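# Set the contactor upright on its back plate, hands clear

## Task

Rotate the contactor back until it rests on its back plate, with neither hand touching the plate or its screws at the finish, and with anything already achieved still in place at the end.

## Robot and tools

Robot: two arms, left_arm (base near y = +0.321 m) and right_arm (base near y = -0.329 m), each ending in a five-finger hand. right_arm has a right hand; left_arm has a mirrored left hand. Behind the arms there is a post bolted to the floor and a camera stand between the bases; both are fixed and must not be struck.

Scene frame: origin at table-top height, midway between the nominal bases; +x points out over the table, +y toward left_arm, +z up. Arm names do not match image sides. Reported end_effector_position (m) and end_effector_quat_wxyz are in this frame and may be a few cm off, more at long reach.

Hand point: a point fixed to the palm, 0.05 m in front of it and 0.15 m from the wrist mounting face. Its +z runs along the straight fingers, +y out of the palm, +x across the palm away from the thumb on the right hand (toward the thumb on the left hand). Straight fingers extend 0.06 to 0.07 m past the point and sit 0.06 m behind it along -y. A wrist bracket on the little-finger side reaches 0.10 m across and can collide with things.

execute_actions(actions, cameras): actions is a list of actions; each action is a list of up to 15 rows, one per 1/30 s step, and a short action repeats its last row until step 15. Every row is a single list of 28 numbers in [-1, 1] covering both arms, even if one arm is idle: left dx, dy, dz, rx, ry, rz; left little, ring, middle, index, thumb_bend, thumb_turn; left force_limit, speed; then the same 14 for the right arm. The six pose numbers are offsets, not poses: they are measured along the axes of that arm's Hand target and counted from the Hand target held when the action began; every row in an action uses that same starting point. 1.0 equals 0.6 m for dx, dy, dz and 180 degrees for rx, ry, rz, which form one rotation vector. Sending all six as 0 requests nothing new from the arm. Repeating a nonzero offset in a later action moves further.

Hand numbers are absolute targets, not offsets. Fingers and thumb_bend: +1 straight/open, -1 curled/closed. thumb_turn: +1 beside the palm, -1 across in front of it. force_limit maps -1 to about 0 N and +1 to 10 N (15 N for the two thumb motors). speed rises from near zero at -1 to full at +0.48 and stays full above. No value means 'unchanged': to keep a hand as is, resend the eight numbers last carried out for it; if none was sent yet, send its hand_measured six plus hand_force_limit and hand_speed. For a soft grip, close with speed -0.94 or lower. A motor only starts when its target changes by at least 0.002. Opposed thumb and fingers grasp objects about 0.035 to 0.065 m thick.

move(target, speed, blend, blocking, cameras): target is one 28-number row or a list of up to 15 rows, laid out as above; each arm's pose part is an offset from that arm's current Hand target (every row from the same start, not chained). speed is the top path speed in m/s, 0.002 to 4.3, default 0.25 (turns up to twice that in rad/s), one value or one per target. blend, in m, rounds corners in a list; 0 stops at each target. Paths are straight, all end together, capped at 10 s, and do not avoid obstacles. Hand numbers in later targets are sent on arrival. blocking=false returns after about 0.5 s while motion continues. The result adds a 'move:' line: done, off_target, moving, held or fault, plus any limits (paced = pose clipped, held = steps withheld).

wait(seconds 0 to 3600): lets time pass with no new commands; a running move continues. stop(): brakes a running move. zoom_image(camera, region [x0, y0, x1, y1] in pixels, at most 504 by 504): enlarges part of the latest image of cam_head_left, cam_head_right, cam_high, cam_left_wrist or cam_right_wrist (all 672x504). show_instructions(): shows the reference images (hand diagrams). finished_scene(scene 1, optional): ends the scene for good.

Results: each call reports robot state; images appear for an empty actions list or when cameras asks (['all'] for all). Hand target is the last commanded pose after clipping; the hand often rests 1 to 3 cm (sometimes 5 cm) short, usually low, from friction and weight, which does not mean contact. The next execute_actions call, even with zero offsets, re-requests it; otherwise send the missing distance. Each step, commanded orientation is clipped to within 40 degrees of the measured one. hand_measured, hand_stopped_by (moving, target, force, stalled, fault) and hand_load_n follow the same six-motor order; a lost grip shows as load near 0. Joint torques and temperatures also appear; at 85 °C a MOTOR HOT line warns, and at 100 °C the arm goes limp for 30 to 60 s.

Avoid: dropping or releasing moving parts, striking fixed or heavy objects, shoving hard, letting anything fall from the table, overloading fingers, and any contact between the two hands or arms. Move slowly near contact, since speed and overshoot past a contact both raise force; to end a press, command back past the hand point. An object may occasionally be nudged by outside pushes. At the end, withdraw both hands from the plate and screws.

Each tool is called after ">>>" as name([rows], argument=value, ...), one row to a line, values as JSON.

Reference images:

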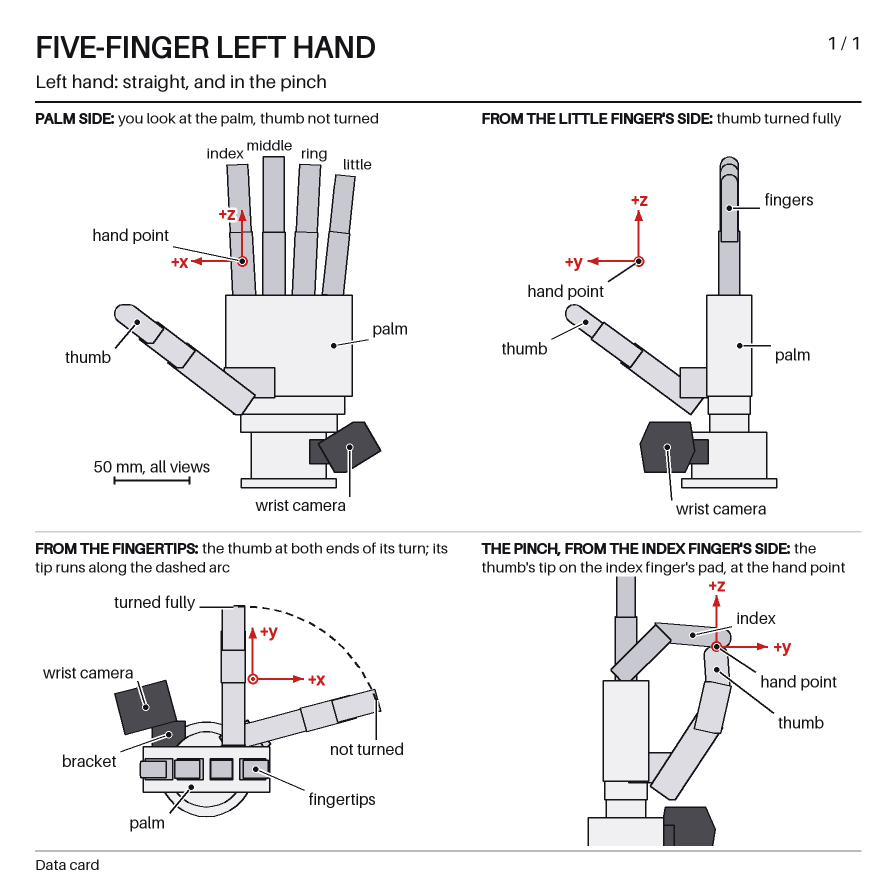

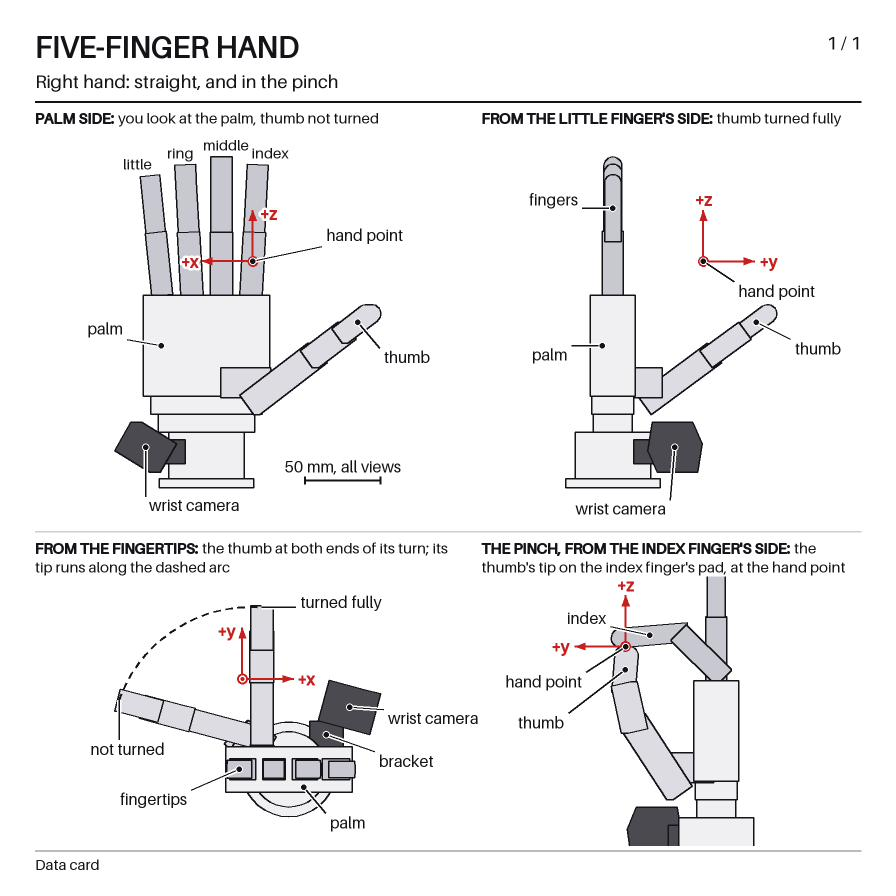

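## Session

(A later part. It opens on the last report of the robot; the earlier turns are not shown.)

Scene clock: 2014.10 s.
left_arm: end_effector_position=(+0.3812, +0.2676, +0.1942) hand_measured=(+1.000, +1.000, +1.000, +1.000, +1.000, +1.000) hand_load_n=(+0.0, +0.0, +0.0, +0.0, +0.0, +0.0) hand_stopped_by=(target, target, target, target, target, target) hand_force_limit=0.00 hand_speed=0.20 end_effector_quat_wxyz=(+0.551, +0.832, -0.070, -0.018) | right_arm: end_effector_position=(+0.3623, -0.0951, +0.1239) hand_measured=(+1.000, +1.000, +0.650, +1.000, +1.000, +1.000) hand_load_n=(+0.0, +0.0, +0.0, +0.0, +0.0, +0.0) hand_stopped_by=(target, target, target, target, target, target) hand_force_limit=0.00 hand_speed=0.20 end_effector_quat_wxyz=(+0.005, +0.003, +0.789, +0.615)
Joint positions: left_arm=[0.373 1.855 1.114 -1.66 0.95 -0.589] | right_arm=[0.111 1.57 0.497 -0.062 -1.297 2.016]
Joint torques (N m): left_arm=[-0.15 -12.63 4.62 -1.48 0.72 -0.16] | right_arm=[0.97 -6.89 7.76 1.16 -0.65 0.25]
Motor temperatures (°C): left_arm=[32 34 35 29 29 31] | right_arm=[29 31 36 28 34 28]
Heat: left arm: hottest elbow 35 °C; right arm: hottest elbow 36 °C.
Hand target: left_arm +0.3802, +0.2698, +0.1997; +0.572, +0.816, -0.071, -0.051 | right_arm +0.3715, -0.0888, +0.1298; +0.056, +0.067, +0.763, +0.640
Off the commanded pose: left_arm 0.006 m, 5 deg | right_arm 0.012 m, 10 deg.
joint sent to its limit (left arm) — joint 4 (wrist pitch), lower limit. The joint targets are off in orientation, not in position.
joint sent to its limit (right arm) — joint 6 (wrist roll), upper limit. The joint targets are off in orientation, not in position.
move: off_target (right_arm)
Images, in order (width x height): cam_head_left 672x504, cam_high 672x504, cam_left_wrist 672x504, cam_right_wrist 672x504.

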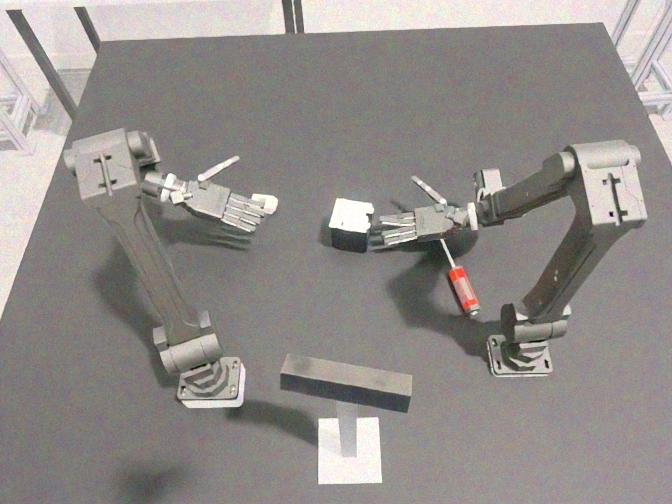

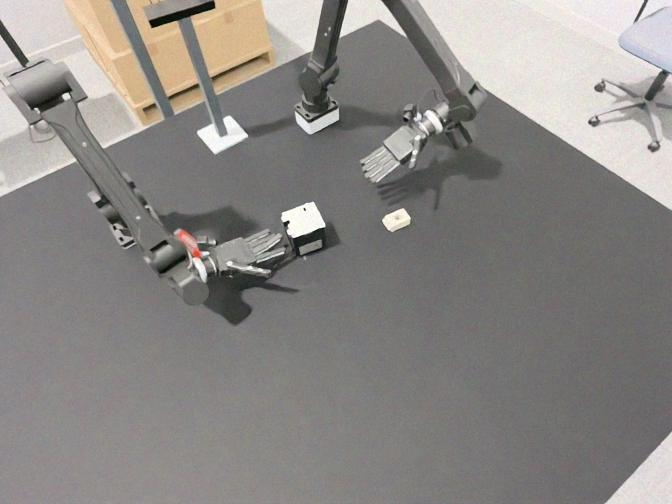

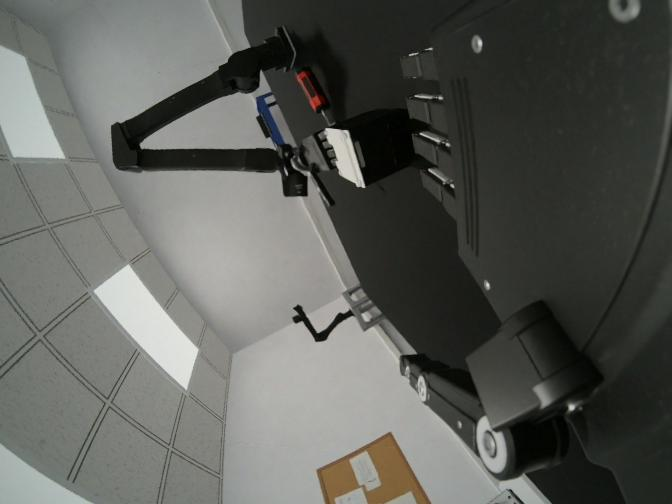

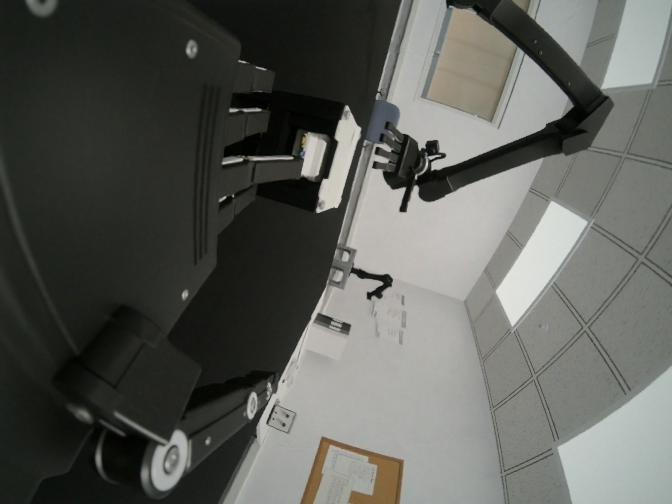

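>>> move([
  [0, 0, 0, 0, 0, 0, 1, 1, 1, 1, 1, 1, 0, 0.2, -0.0205, 0.029, -0.1235, 0.4444, 0, 0, 1, 1, 0.65, 1, 1, 1, 0, 0.2],
  [0, 0, 0, 0, 0, 0, 1, 1, 1, 1, 1, 1, 0, 0.2, -0.0135, -0.0138, 0.0152, 0.4444, 0, 0, -0.125, -0.125, -1, -0.125, 1, -1, 0, 0.2],
], speed=[0.3, 0.15], cameras=["cam_right_wrist", "cam_head_left", "cam_high", "cam_left_wrist"])

>>> zoom_image(camera="cam_right_wrist", region=[180, 20, 440, 240])

>>> zoom_image(camera="cam_head_left", region=[310, 130, 450, 270])

>>> zoom_image(camera="cam_left_wrist", region=[260, 60, 440, 220])

Scene clock: 2198.83 s.
left_arm: end_effector_position=(+0.3812, +0.2676, +0.1942) hand_measured=(+1.000, +1.000, +1.000, +1.000, +1.000, +1.000) hand_load_n=(+0.0, +0.0, +0.0, +0.0, +0.0, +0.0) hand_stopped_by=(target, target, target, target, target, target) hand_force_limit=0.00 hand_speed=0.20 end_effector_quat_wxyz=(+0.551, +0.832, -0.070, -0.018) | right_arm: end_effector_position=(+0.3630, -0.0980, +0.1032) hand_measured=(-0.124, -0.124, -1.000, -0.124, +1.000, -1.000) hand_load_n=(+0.0, +0.0, +0.0, +0.0, +0.0, +0.0) hand_stopped_by=(target, target, target, target, target, target) hand_force_limit=0.00 hand_speed=0.20 end_effector_quat_wxyz=(-0.048, -0.005, +0.998, +0.029)
Joint positions: left_arm=[0.373 1.855 1.114 -1.66 0.95 -0.589] | right_arm=[0.465 1.374 0.964 -1.221 -0.095 2.017]
Joint torques (N m): left_arm=[-0.15 -12.63 4.64 -1.48 0.74 -0.16] | right_arm=[0.97 -7.18 12.62 1.26 -0.26 0.24]
Heat: left arm: hottest shoulder 34 °C; right arm: hottest elbow 38 °C.
Hand target: left_arm +0.3802, +0.2698, +0.1997; +0.572, +0.816, -0.071, -0.051 | right_arm +0.3807, -0.0829, +0.1200; +0.000, +0.088, +0.996, +0.000
Off the commanded pose: left_arm 0.006 m, 5 deg | right_arm 0.029 m, 12 deg.
joint sent to its limit (left arm) — joint 4 (wrist pitch), lower limit. The joint targets are off in orientation, not in position.
joint sent to its limit (right arm) — joint 6 (wrist roll), upper limit. The joint targets are off in orientation, not in position.
move: off_target (right_arm); target 2's new numbers were sent with right_arm's hand 0.029 m and 12 deg from that target
Images, in order (width x height): cam_head_left 672x504, cam_high 672x504, cam_left_wrist 672x504, cam_right_wrist 672x504.

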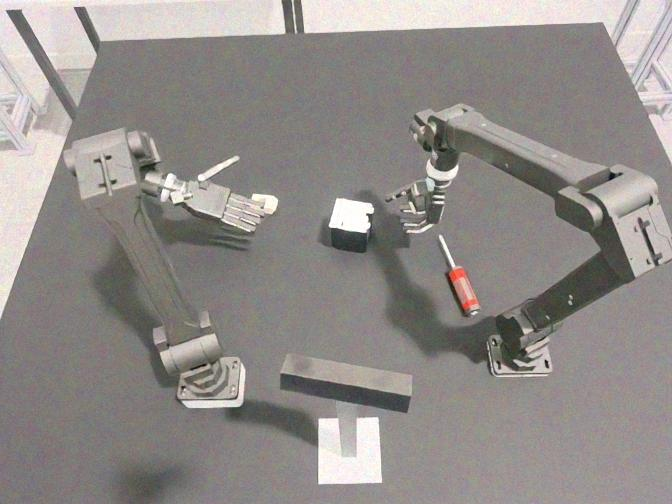

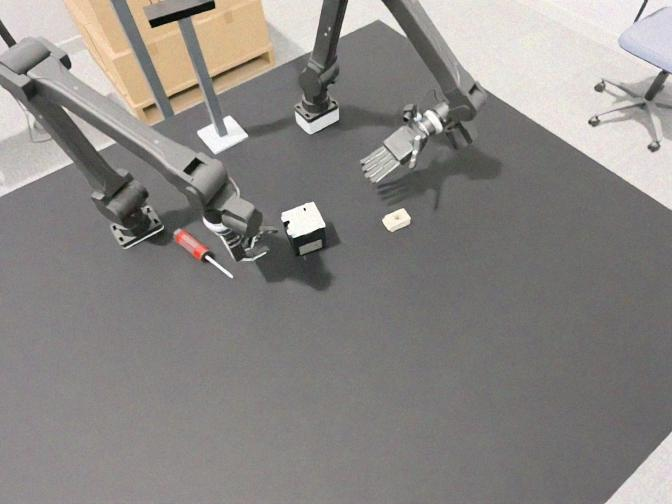

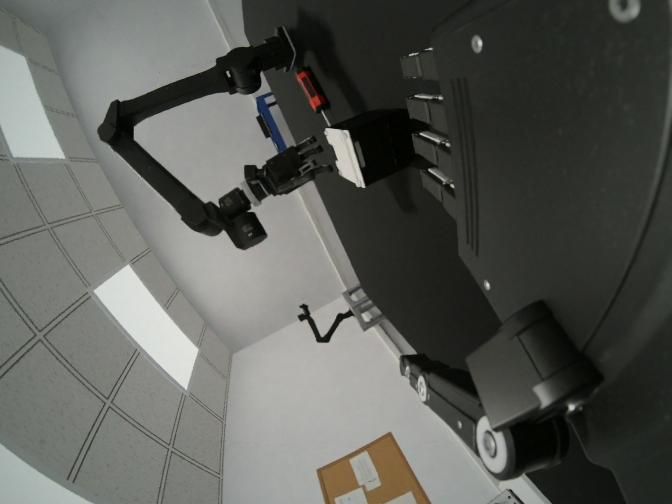

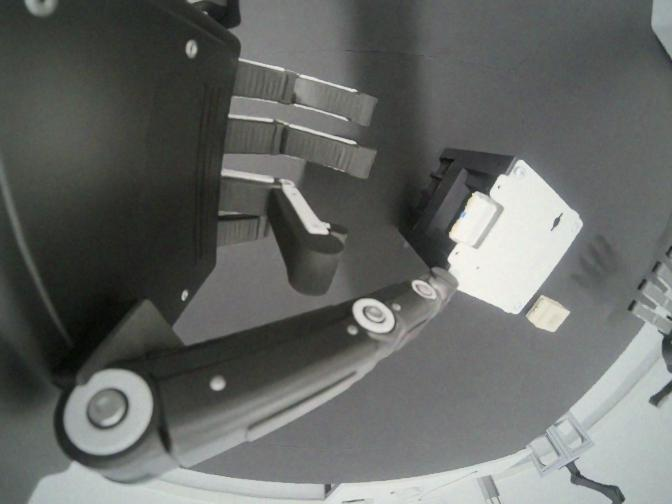

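Scaled by 1.938 from the camera's image (finer frame: 960x720).

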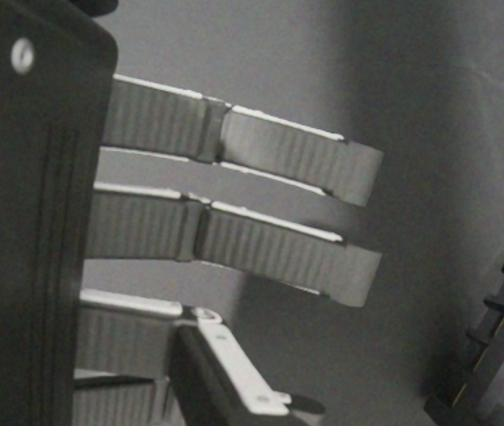

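Scaled by 3.600 from the camera's image (finer frame: 960x720).

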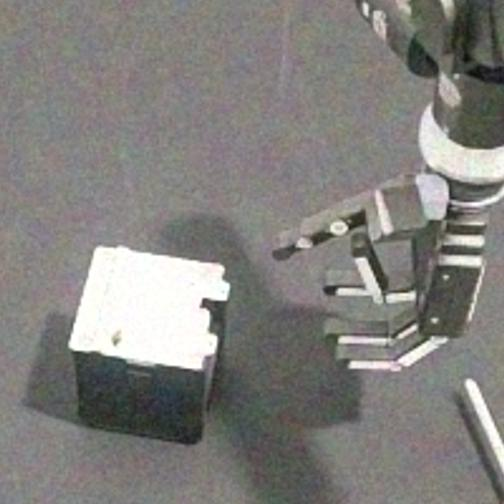

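Scaled by 2.800 from the camera's image (finer frame: 960x720).

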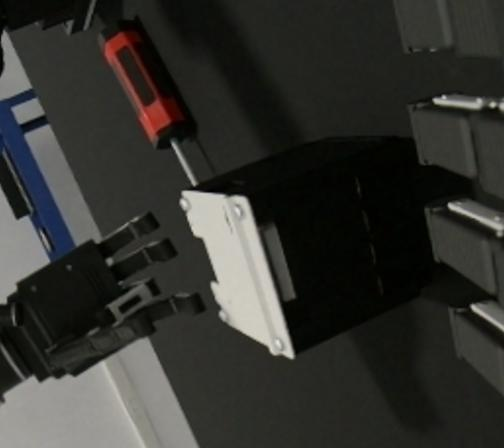

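>>> move([
  [0.0056, 0.1053, -0.0033, 0, 0, 0.5, 1, 1, 1, 1, 1, 1, 0, 0.2, -0.0248, -0.1935, -0.1, 0, 0, -0.5, -0.125, -0.125, -1, -0.125, 1, -1, 0, 0.2],
  [0.06, 0.1773, 0.1947, 0, 0.574, -0.819, 1, 1, 1, 1, 1, 1, 0, 0.2, -0.0606, -0.3563, 0.0167, 0.0446, 0.505, 0.806, 1, 1, 1, 1, 1, -1, 0, 0.2],
  [-0.029, 0.138, 0.5252, 0, 0.574, -0.819, -0.2, -1, -0.2, -0.2, 1, -1, 0, 0.2, -0.0606, -0.3563, 0.0167, 0.0446, 0.505, 0.806, 1, 1, 1, 1, 1, -1, 0, 0.2],
], speed=[0.35, 0.35, 0.15], cameras=["cam_right_wrist", "cam_head_left", "cam_high", "cam_left_wrist"])

>>> zoom_image(camera="cam_right_wrist", region=[200, 20, 440, 220])

>>> zoom_image(camera="cam_head_left", region=[290, 110, 430, 260])

>>> zoom_image(camera="cam_left_wrist", region=[100, 60, 460, 350])

Scene clock: 2307.00 s.
left_arm: end_effector_position=(+0.2992, -0.0368, +0.1683) hand_measured=(+1.000, +1.000, +1.000, +1.000, +1.000, +1.000) hand_load_n=(+0.0, +0.0, +0.0, +0.0, +0.0, +0.0) hand_stopped_by=(target, target, target, target, target, target) hand_force_limit=0.00 hand_speed=0.20 end_effector_quat_wxyz=(-0.010, +0.096, +0.995, +0.009) | right_arm: end_effector_position=(+0.3653, -0.2905, +0.1021) hand_measured=(+1.000, +1.000, +1.000, +1.000, +1.000, -1.000) hand_load_n=(+0.0, +0.0, +0.0, +0.0, +0.0, +0.0) hand_stopped_by=(target, target, target, target, target, target) hand_force_limit=0.00 hand_speed=0.20 end_effector_quat_wxyz=(-0.530, +0.848, -0.006, -0.013)
Joint positions: left_arm=[-0.898 1.805 1.554 -1.348 0.002 0.861] | right_arm=[-0.279 1.616 1.038 -1.54 -1.031 -2.156]
Joint torques (N m): left_arm=[-0.56 -13.92 10.22 0.92 -0.02 -0.16] | right_arm=[-1.14 -9.23 10.51 -0.62 -0.62 0.11]
Motor temperatures (°C): left_arm=[32 34 34 29 29 31] | right_arm=[29 31 42 28 33 28]
Heat: left arm: hottest shoulder 34 °C; right arm: hottest elbow 42 °C.
Hand target: left_arm +0.3066, -0.0467, +0.1700; -0.001, +0.087, +0.996, +0.000 | right_arm +0.3792, -0.2997, +0.1102; -0.531, +0.848, +0.001, +0.000
Off the commanded pose: left_arm 0.012 m, 2 deg | right_arm 0.019 m, 2 deg.
joint sent to its limit (right arm) — joint 6 (wrist roll), lower limit. The joint targets still meet the commanded pose.
move: off_target (left_arm, right_arm; path cut at 10 s); path passed 2 of 3 targets; target 3's new numbers were not sent; target 2's new numbers were sent with right_arm's hand 0.019 m and 2 deg from that target
Images, in order (width x height): cam_head_left 672x504, cam_high 672x504, cam_left_wrist 672x504, cam_right_wrist 672x504.

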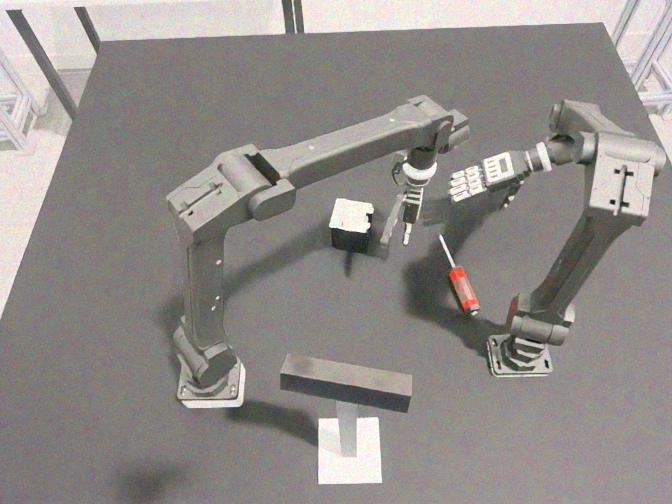

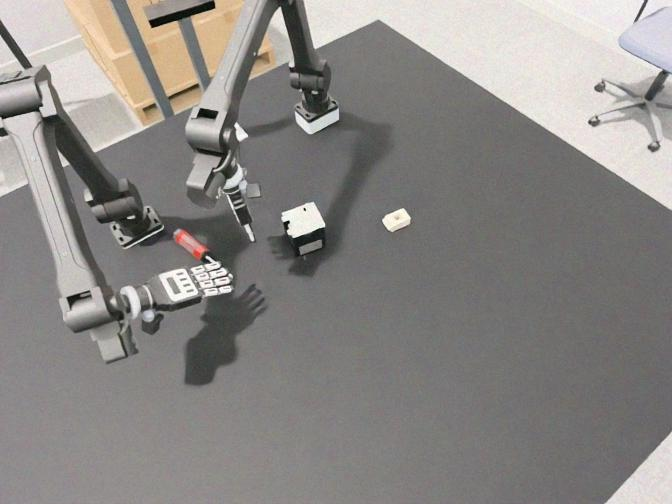

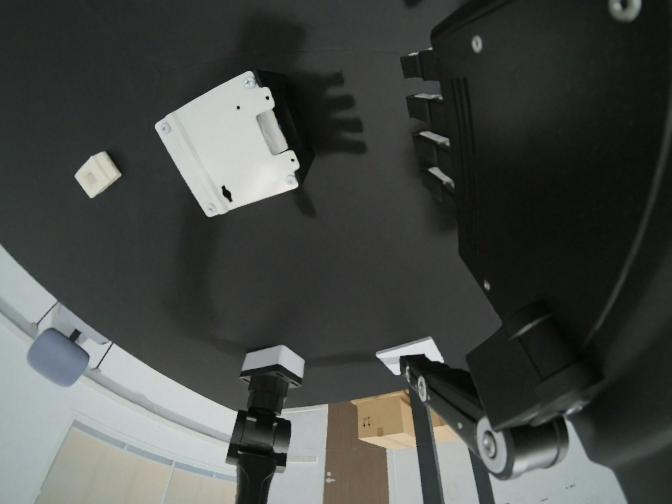

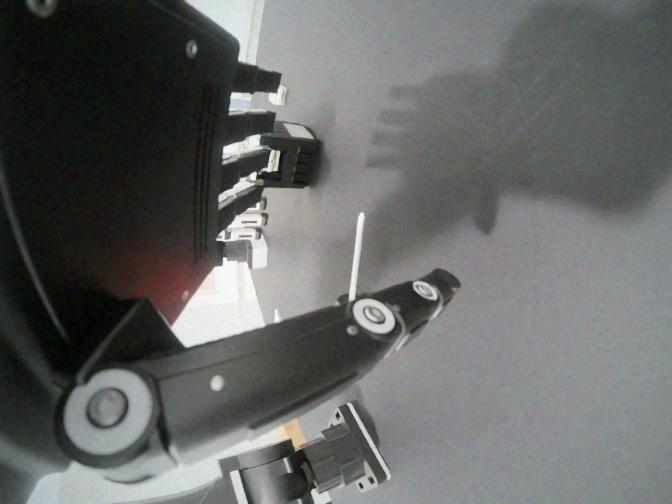

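Scaled by 2.100 from the camera's image (finer frame: 960x720).

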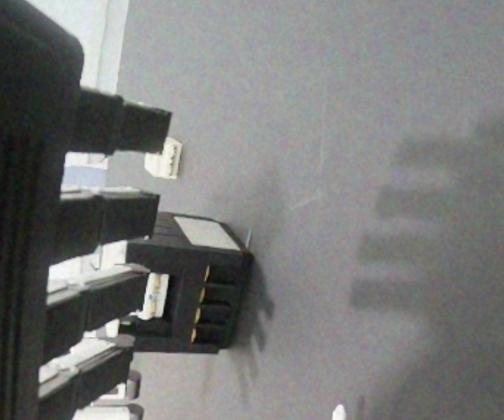

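Scaled by 3.360 from the camera's image (finer frame: 960x720).

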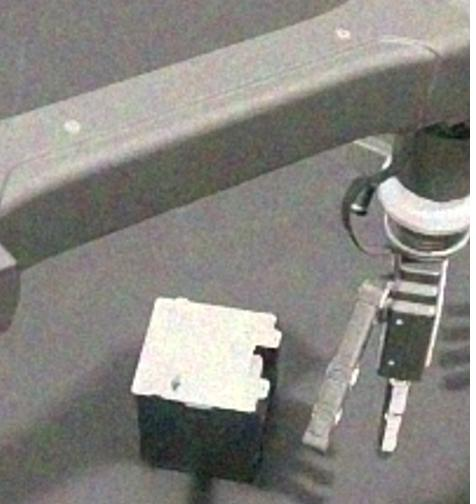

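Scaled by 1.400 from the camera's image (finer frame: 960x720).

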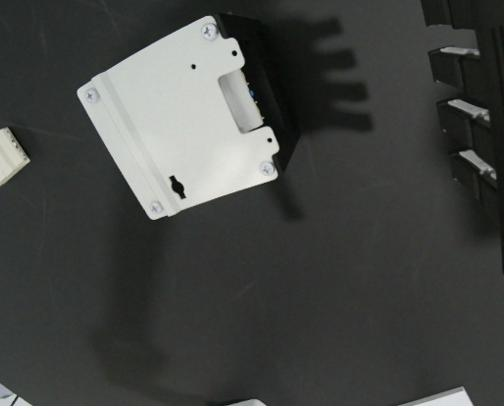

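>>> zoom_image(camera="cam_left_wrist", region=[150, 60, 330, 220])

>>> zoom_image(camera="cam_right_wrist", region=[240, 100, 340, 200])

Scaled by 2.800 from the camera's image (finer frame: 960x720).

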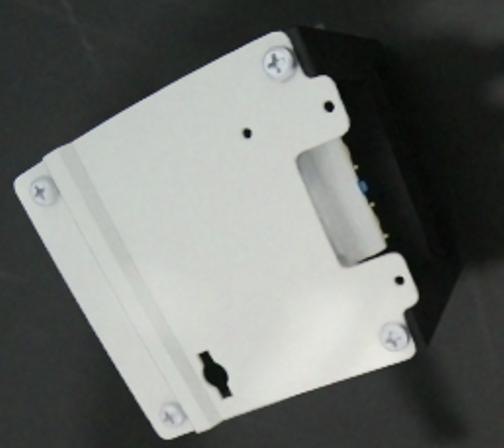

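Scaled by 5.040 from the camera's image (finer frame: 960x720).

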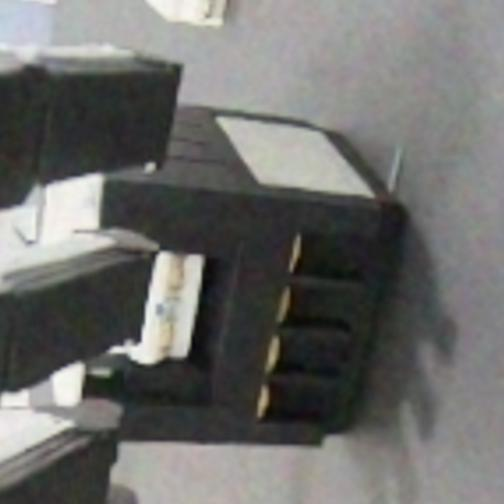

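>>> move([
  [0, 0, 0, 0, 0, 0, -0.2, -1, -1, -0.2, 1, -1, 0, 0.2, 0, 0, 0, 0, 0, 0, 1, 1, 1, 1, 1, -1, 0, 0.2],
  [-0.03, 0, 0.105, 0, 0, 0, -0.2, -1, -1, -0.2, 1, -1, 0, 0.2, 0, 0, 0, 0, 0, 0, 1, 1, 1, 1, 1, -1, 0, 0.2],
], speed=0.1, cameras=["cam_right_wrist", "cam_head_left", "cam_left_wrist", "cam_high"])

>>> zoom_image(camera="cam_right_wrist", region=[200, 60, 360, 220])

>>> zoom_image(camera="cam_head_left", region=[310, 150, 430, 270])

>>> zoom_image(camera="cam_left_wrist", region=[100, 20, 460, 310])

Scene clock: 2442.90 s.
left_arm: end_effector_position=(+0.3191, -0.0502, +0.1131) hand_measured=(-0.200, -1.000, -1.000, -0.200, +1.000, -1.000) hand_load_n=(+0.0, +0.0, -0.5, +0.0, +0.0, +0.0) hand_stopped_by=(target, target, target, target, target, target) hand_force_limit=0.00 hand_speed=0.20 end_effector_quat_wxyz=(-0.002, +0.087, +0.996, +0.000) | right_arm: end_effector_position=(+0.3653, -0.2905, +0.1021) hand_measured=(+1.000, +1.000, +1.000, +1.000, +1.000, -1.000) hand_load_n=(+0.0, +0.0, -0.5, +0.0, +0.0, +0.0) hand_stopped_by=(target, target, target, target, target, target) hand_force_limit=0.00 hand_speed=0.20 end_effector_quat_wxyz=(-0.530, +0.848, -0.006, -0.013)
Joint positions: left_arm=[-0.883 1.889 1.53 -1.215 0.002 0.859] | right_arm=[-0.279 1.616 1.038 -1.54 -1.031 -2.156]
Joint torques (N m): left_arm=[-0.09 -14.51 7.65 1.11 -0.07 0.03] | right_arm=[-1.14 -9.23 10.52 -0.64 -0.62 0.1]
Heat: left arm: hottest elbow 36 °C; right arm: hottest elbow 42 °C.
Hand target: left_arm +0.3242, -0.0498, +0.1069; -0.001, +0.087, +0.996, +0.000 | right_arm +0.3792, -0.2997, +0.1102; -0.531, +0.848, +0.001, +0.000
Off the commanded pose: left_arm 0.008 m, 0 deg | right_arm 0.018 m, 2 deg.
joint sent to its limit (right arm) — joint 6 (wrist roll), lower limit. The joint targets still meet the commanded pose.
move: done
Images, in order (width x height): cam_head_left 672x504, cam_high 672x504, cam_left_wrist 672x504, cam_right_wrist 672x504.

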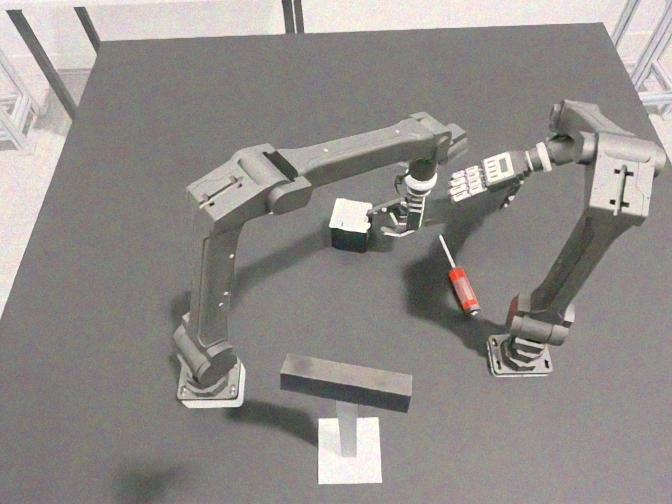

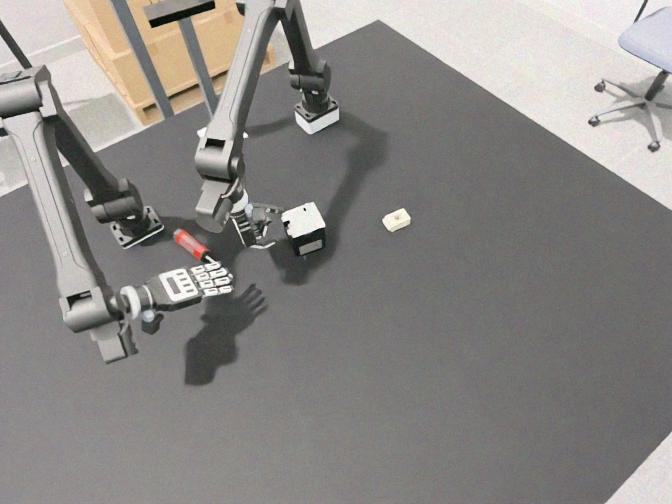

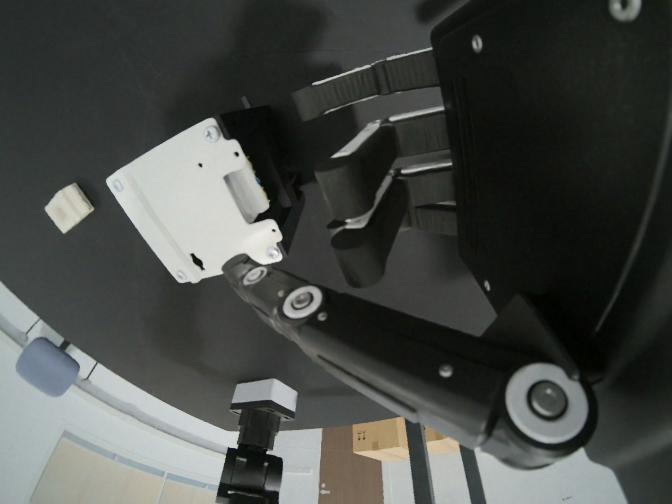

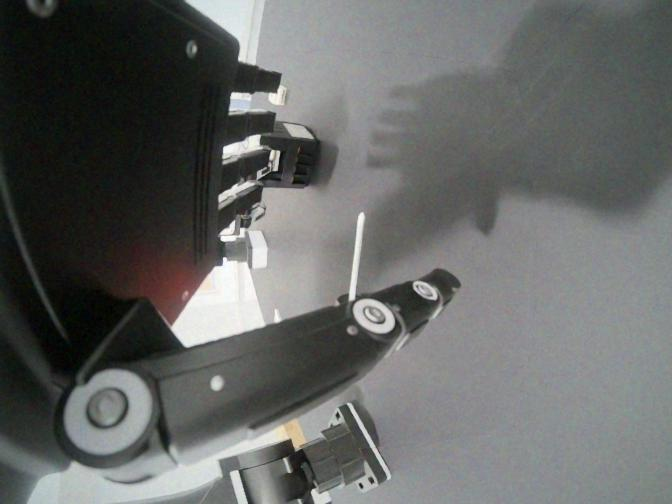

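Scaled by 3.150 from the camera's image (finer frame: 960x720).

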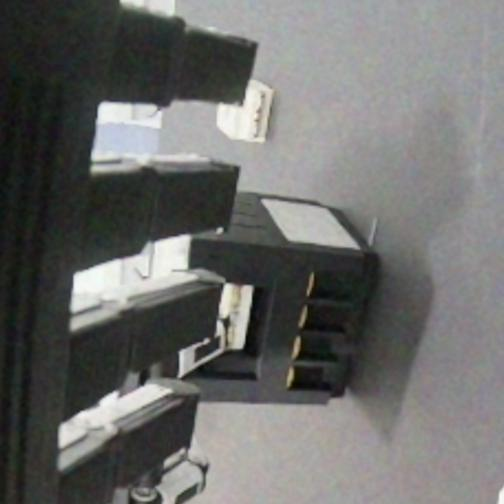

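Scaled by 4.200 from the camera's image (finer frame: 960x720).

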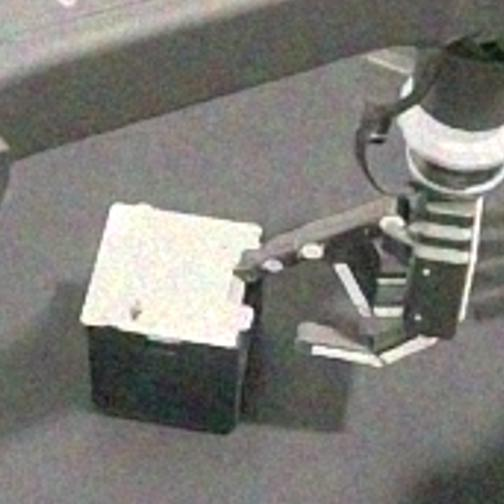

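Scaled by 1.400 from the camera's image (finer frame: 960x720).

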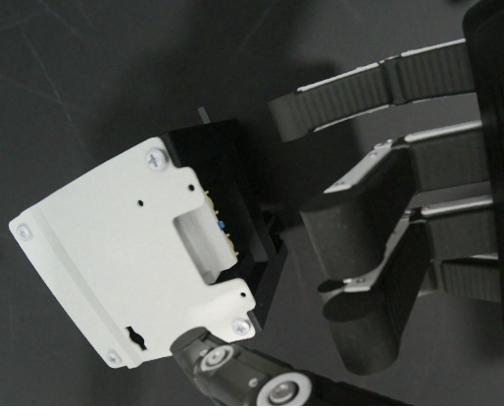

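>>> execute_actions(actions=[])

>>> zoom_image(camera="cam_head_right", region=[320, 150, 440, 270])

>>> zoom_image(camera="cam_head_left", region=[310, 150, 430, 270])

>>> zoom_image(camera="cam_high", region=[210, 170, 340, 280])

Scene clock: 2484.57 s.
left_arm: end_effector_position=(+0.3191, -0.0502, +0.1131) hand_measured=(-0.200, -1.000, -1.000, -0.200, +1.000, -1.000) hand_load_n=(+0.0, +0.0, +0.0, +0.0, +0.0, +0.0) hand_stopped_by=(target, target, target, target, target, target) hand_force_limit=0.00 hand_speed=0.20 end_effector_quat_wxyz=(-0.002, +0.087, +0.996, +0.000) | right_arm: end_effector_position=(+0.3653, -0.2905, +0.1021) hand_measured=(+1.000, +1.000, +1.000, +1.000, +1.000, -1.000) hand_load_n=(+0.0, -0.5, +0.0, +0.0, +0.0, +0.0) hand_stopped_by=(target, target, target, target, target, target) hand_force_limit=0.00 hand_speed=0.20 end_effector_quat_wxyz=(-0.530, +0.848, -0.006, -0.013)
Joint positions: left_arm=[-0.883 1.889 1.53 -1.215 0.002 0.859] | right_arm=[-0.279 1.616 1.038 -1.54 -1.031 -2.156]
Joint velocities: within noise
Joint torques (N m): left_arm=[-0.03 -14.62 7.73 1.09 -0.08 0.06] | right_arm=[-1.14 -9.29 10.52 -0.64 -0.62 0.1]
Motor temperatures (°C): left_arm=[32 34 35 29 28 31] | right_arm=[28 31 42 28 34 28]
Heat: left arm: hottest elbow 35 °C; right arm: hottest elbow 42 °C.
Hand target: left_arm +0.3242, -0.0498, +0.1069; -0.001, +0.087, +0.996, +0.000 | right_arm +0.3792, -0.2997, +0.1102; -0.531, +0.848, +0.001, +0.000
Off the commanded pose: left_arm 0.008 m, 0 deg | right_arm 0.018 m, 2 deg.

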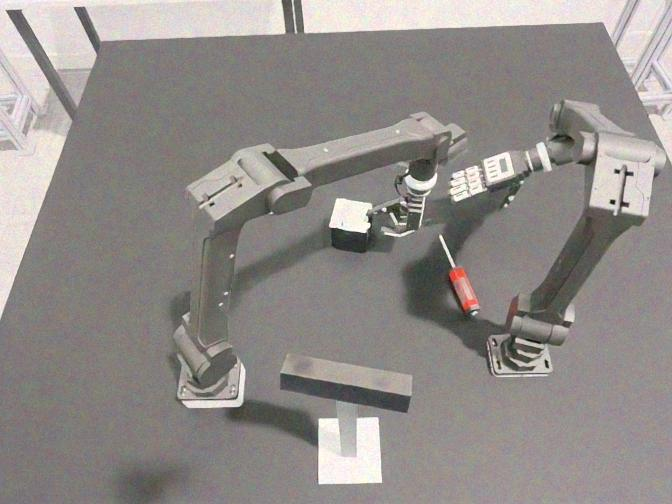

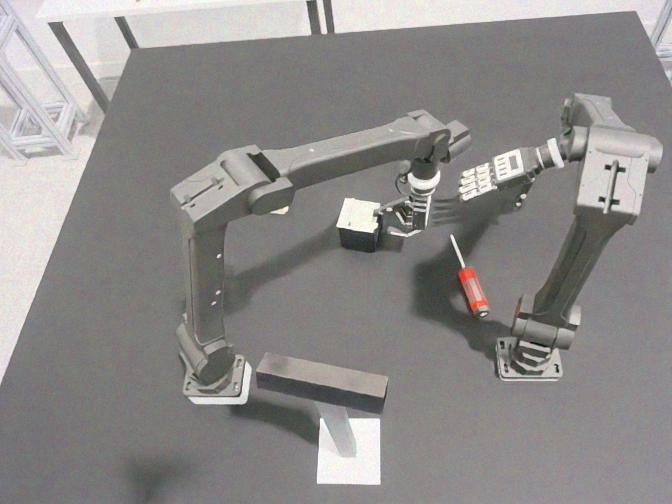

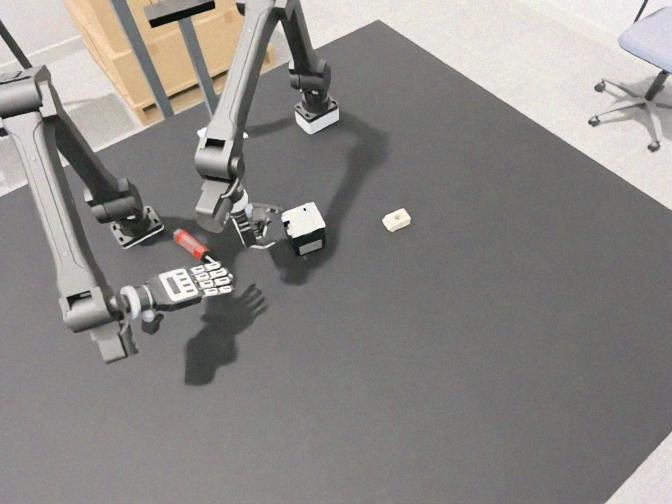

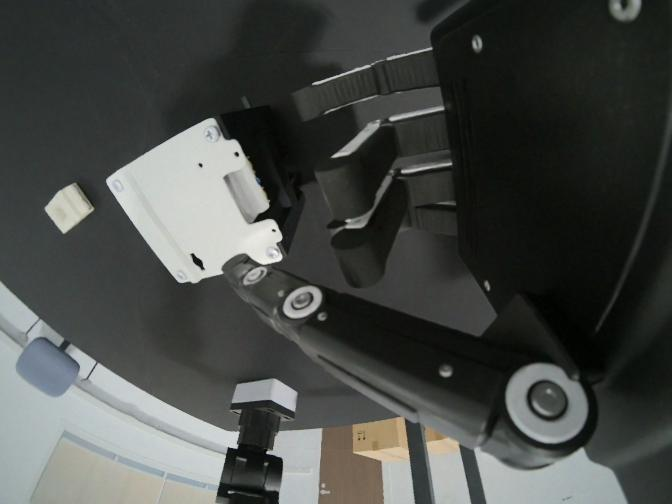

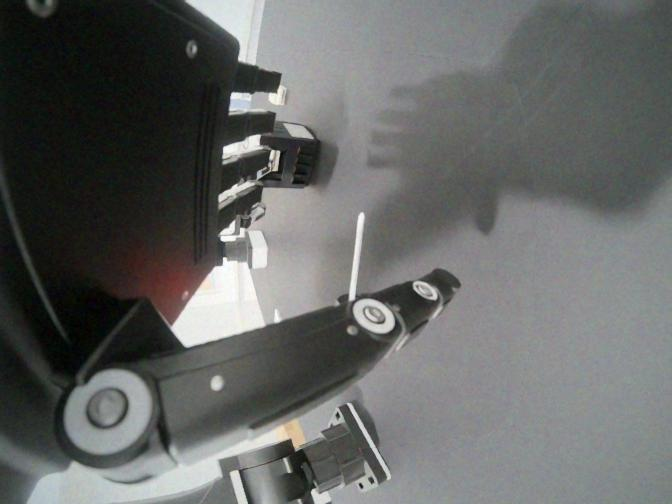

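Scaled by 4.200 from the camera's image (finer frame: 960x720).

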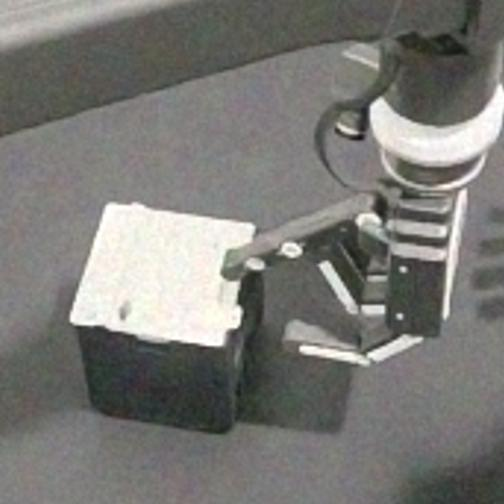

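Scaled by 4.200 from the camera's image (finer frame: 960x720).

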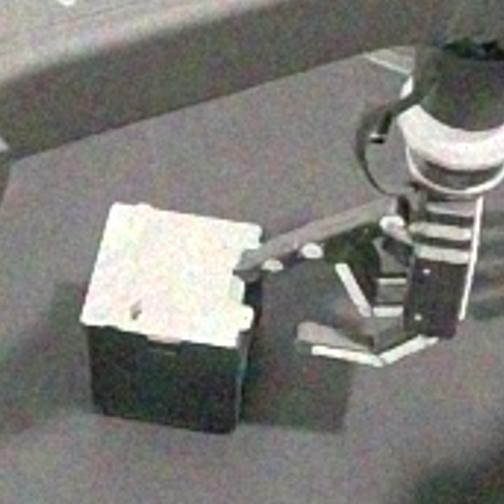

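Scaled by 3.877 from the camera's image (finer frame: 960x720).

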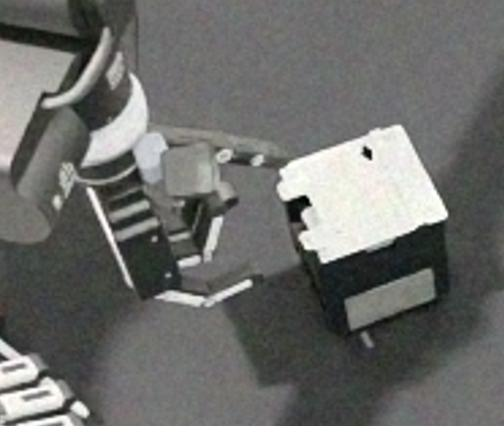

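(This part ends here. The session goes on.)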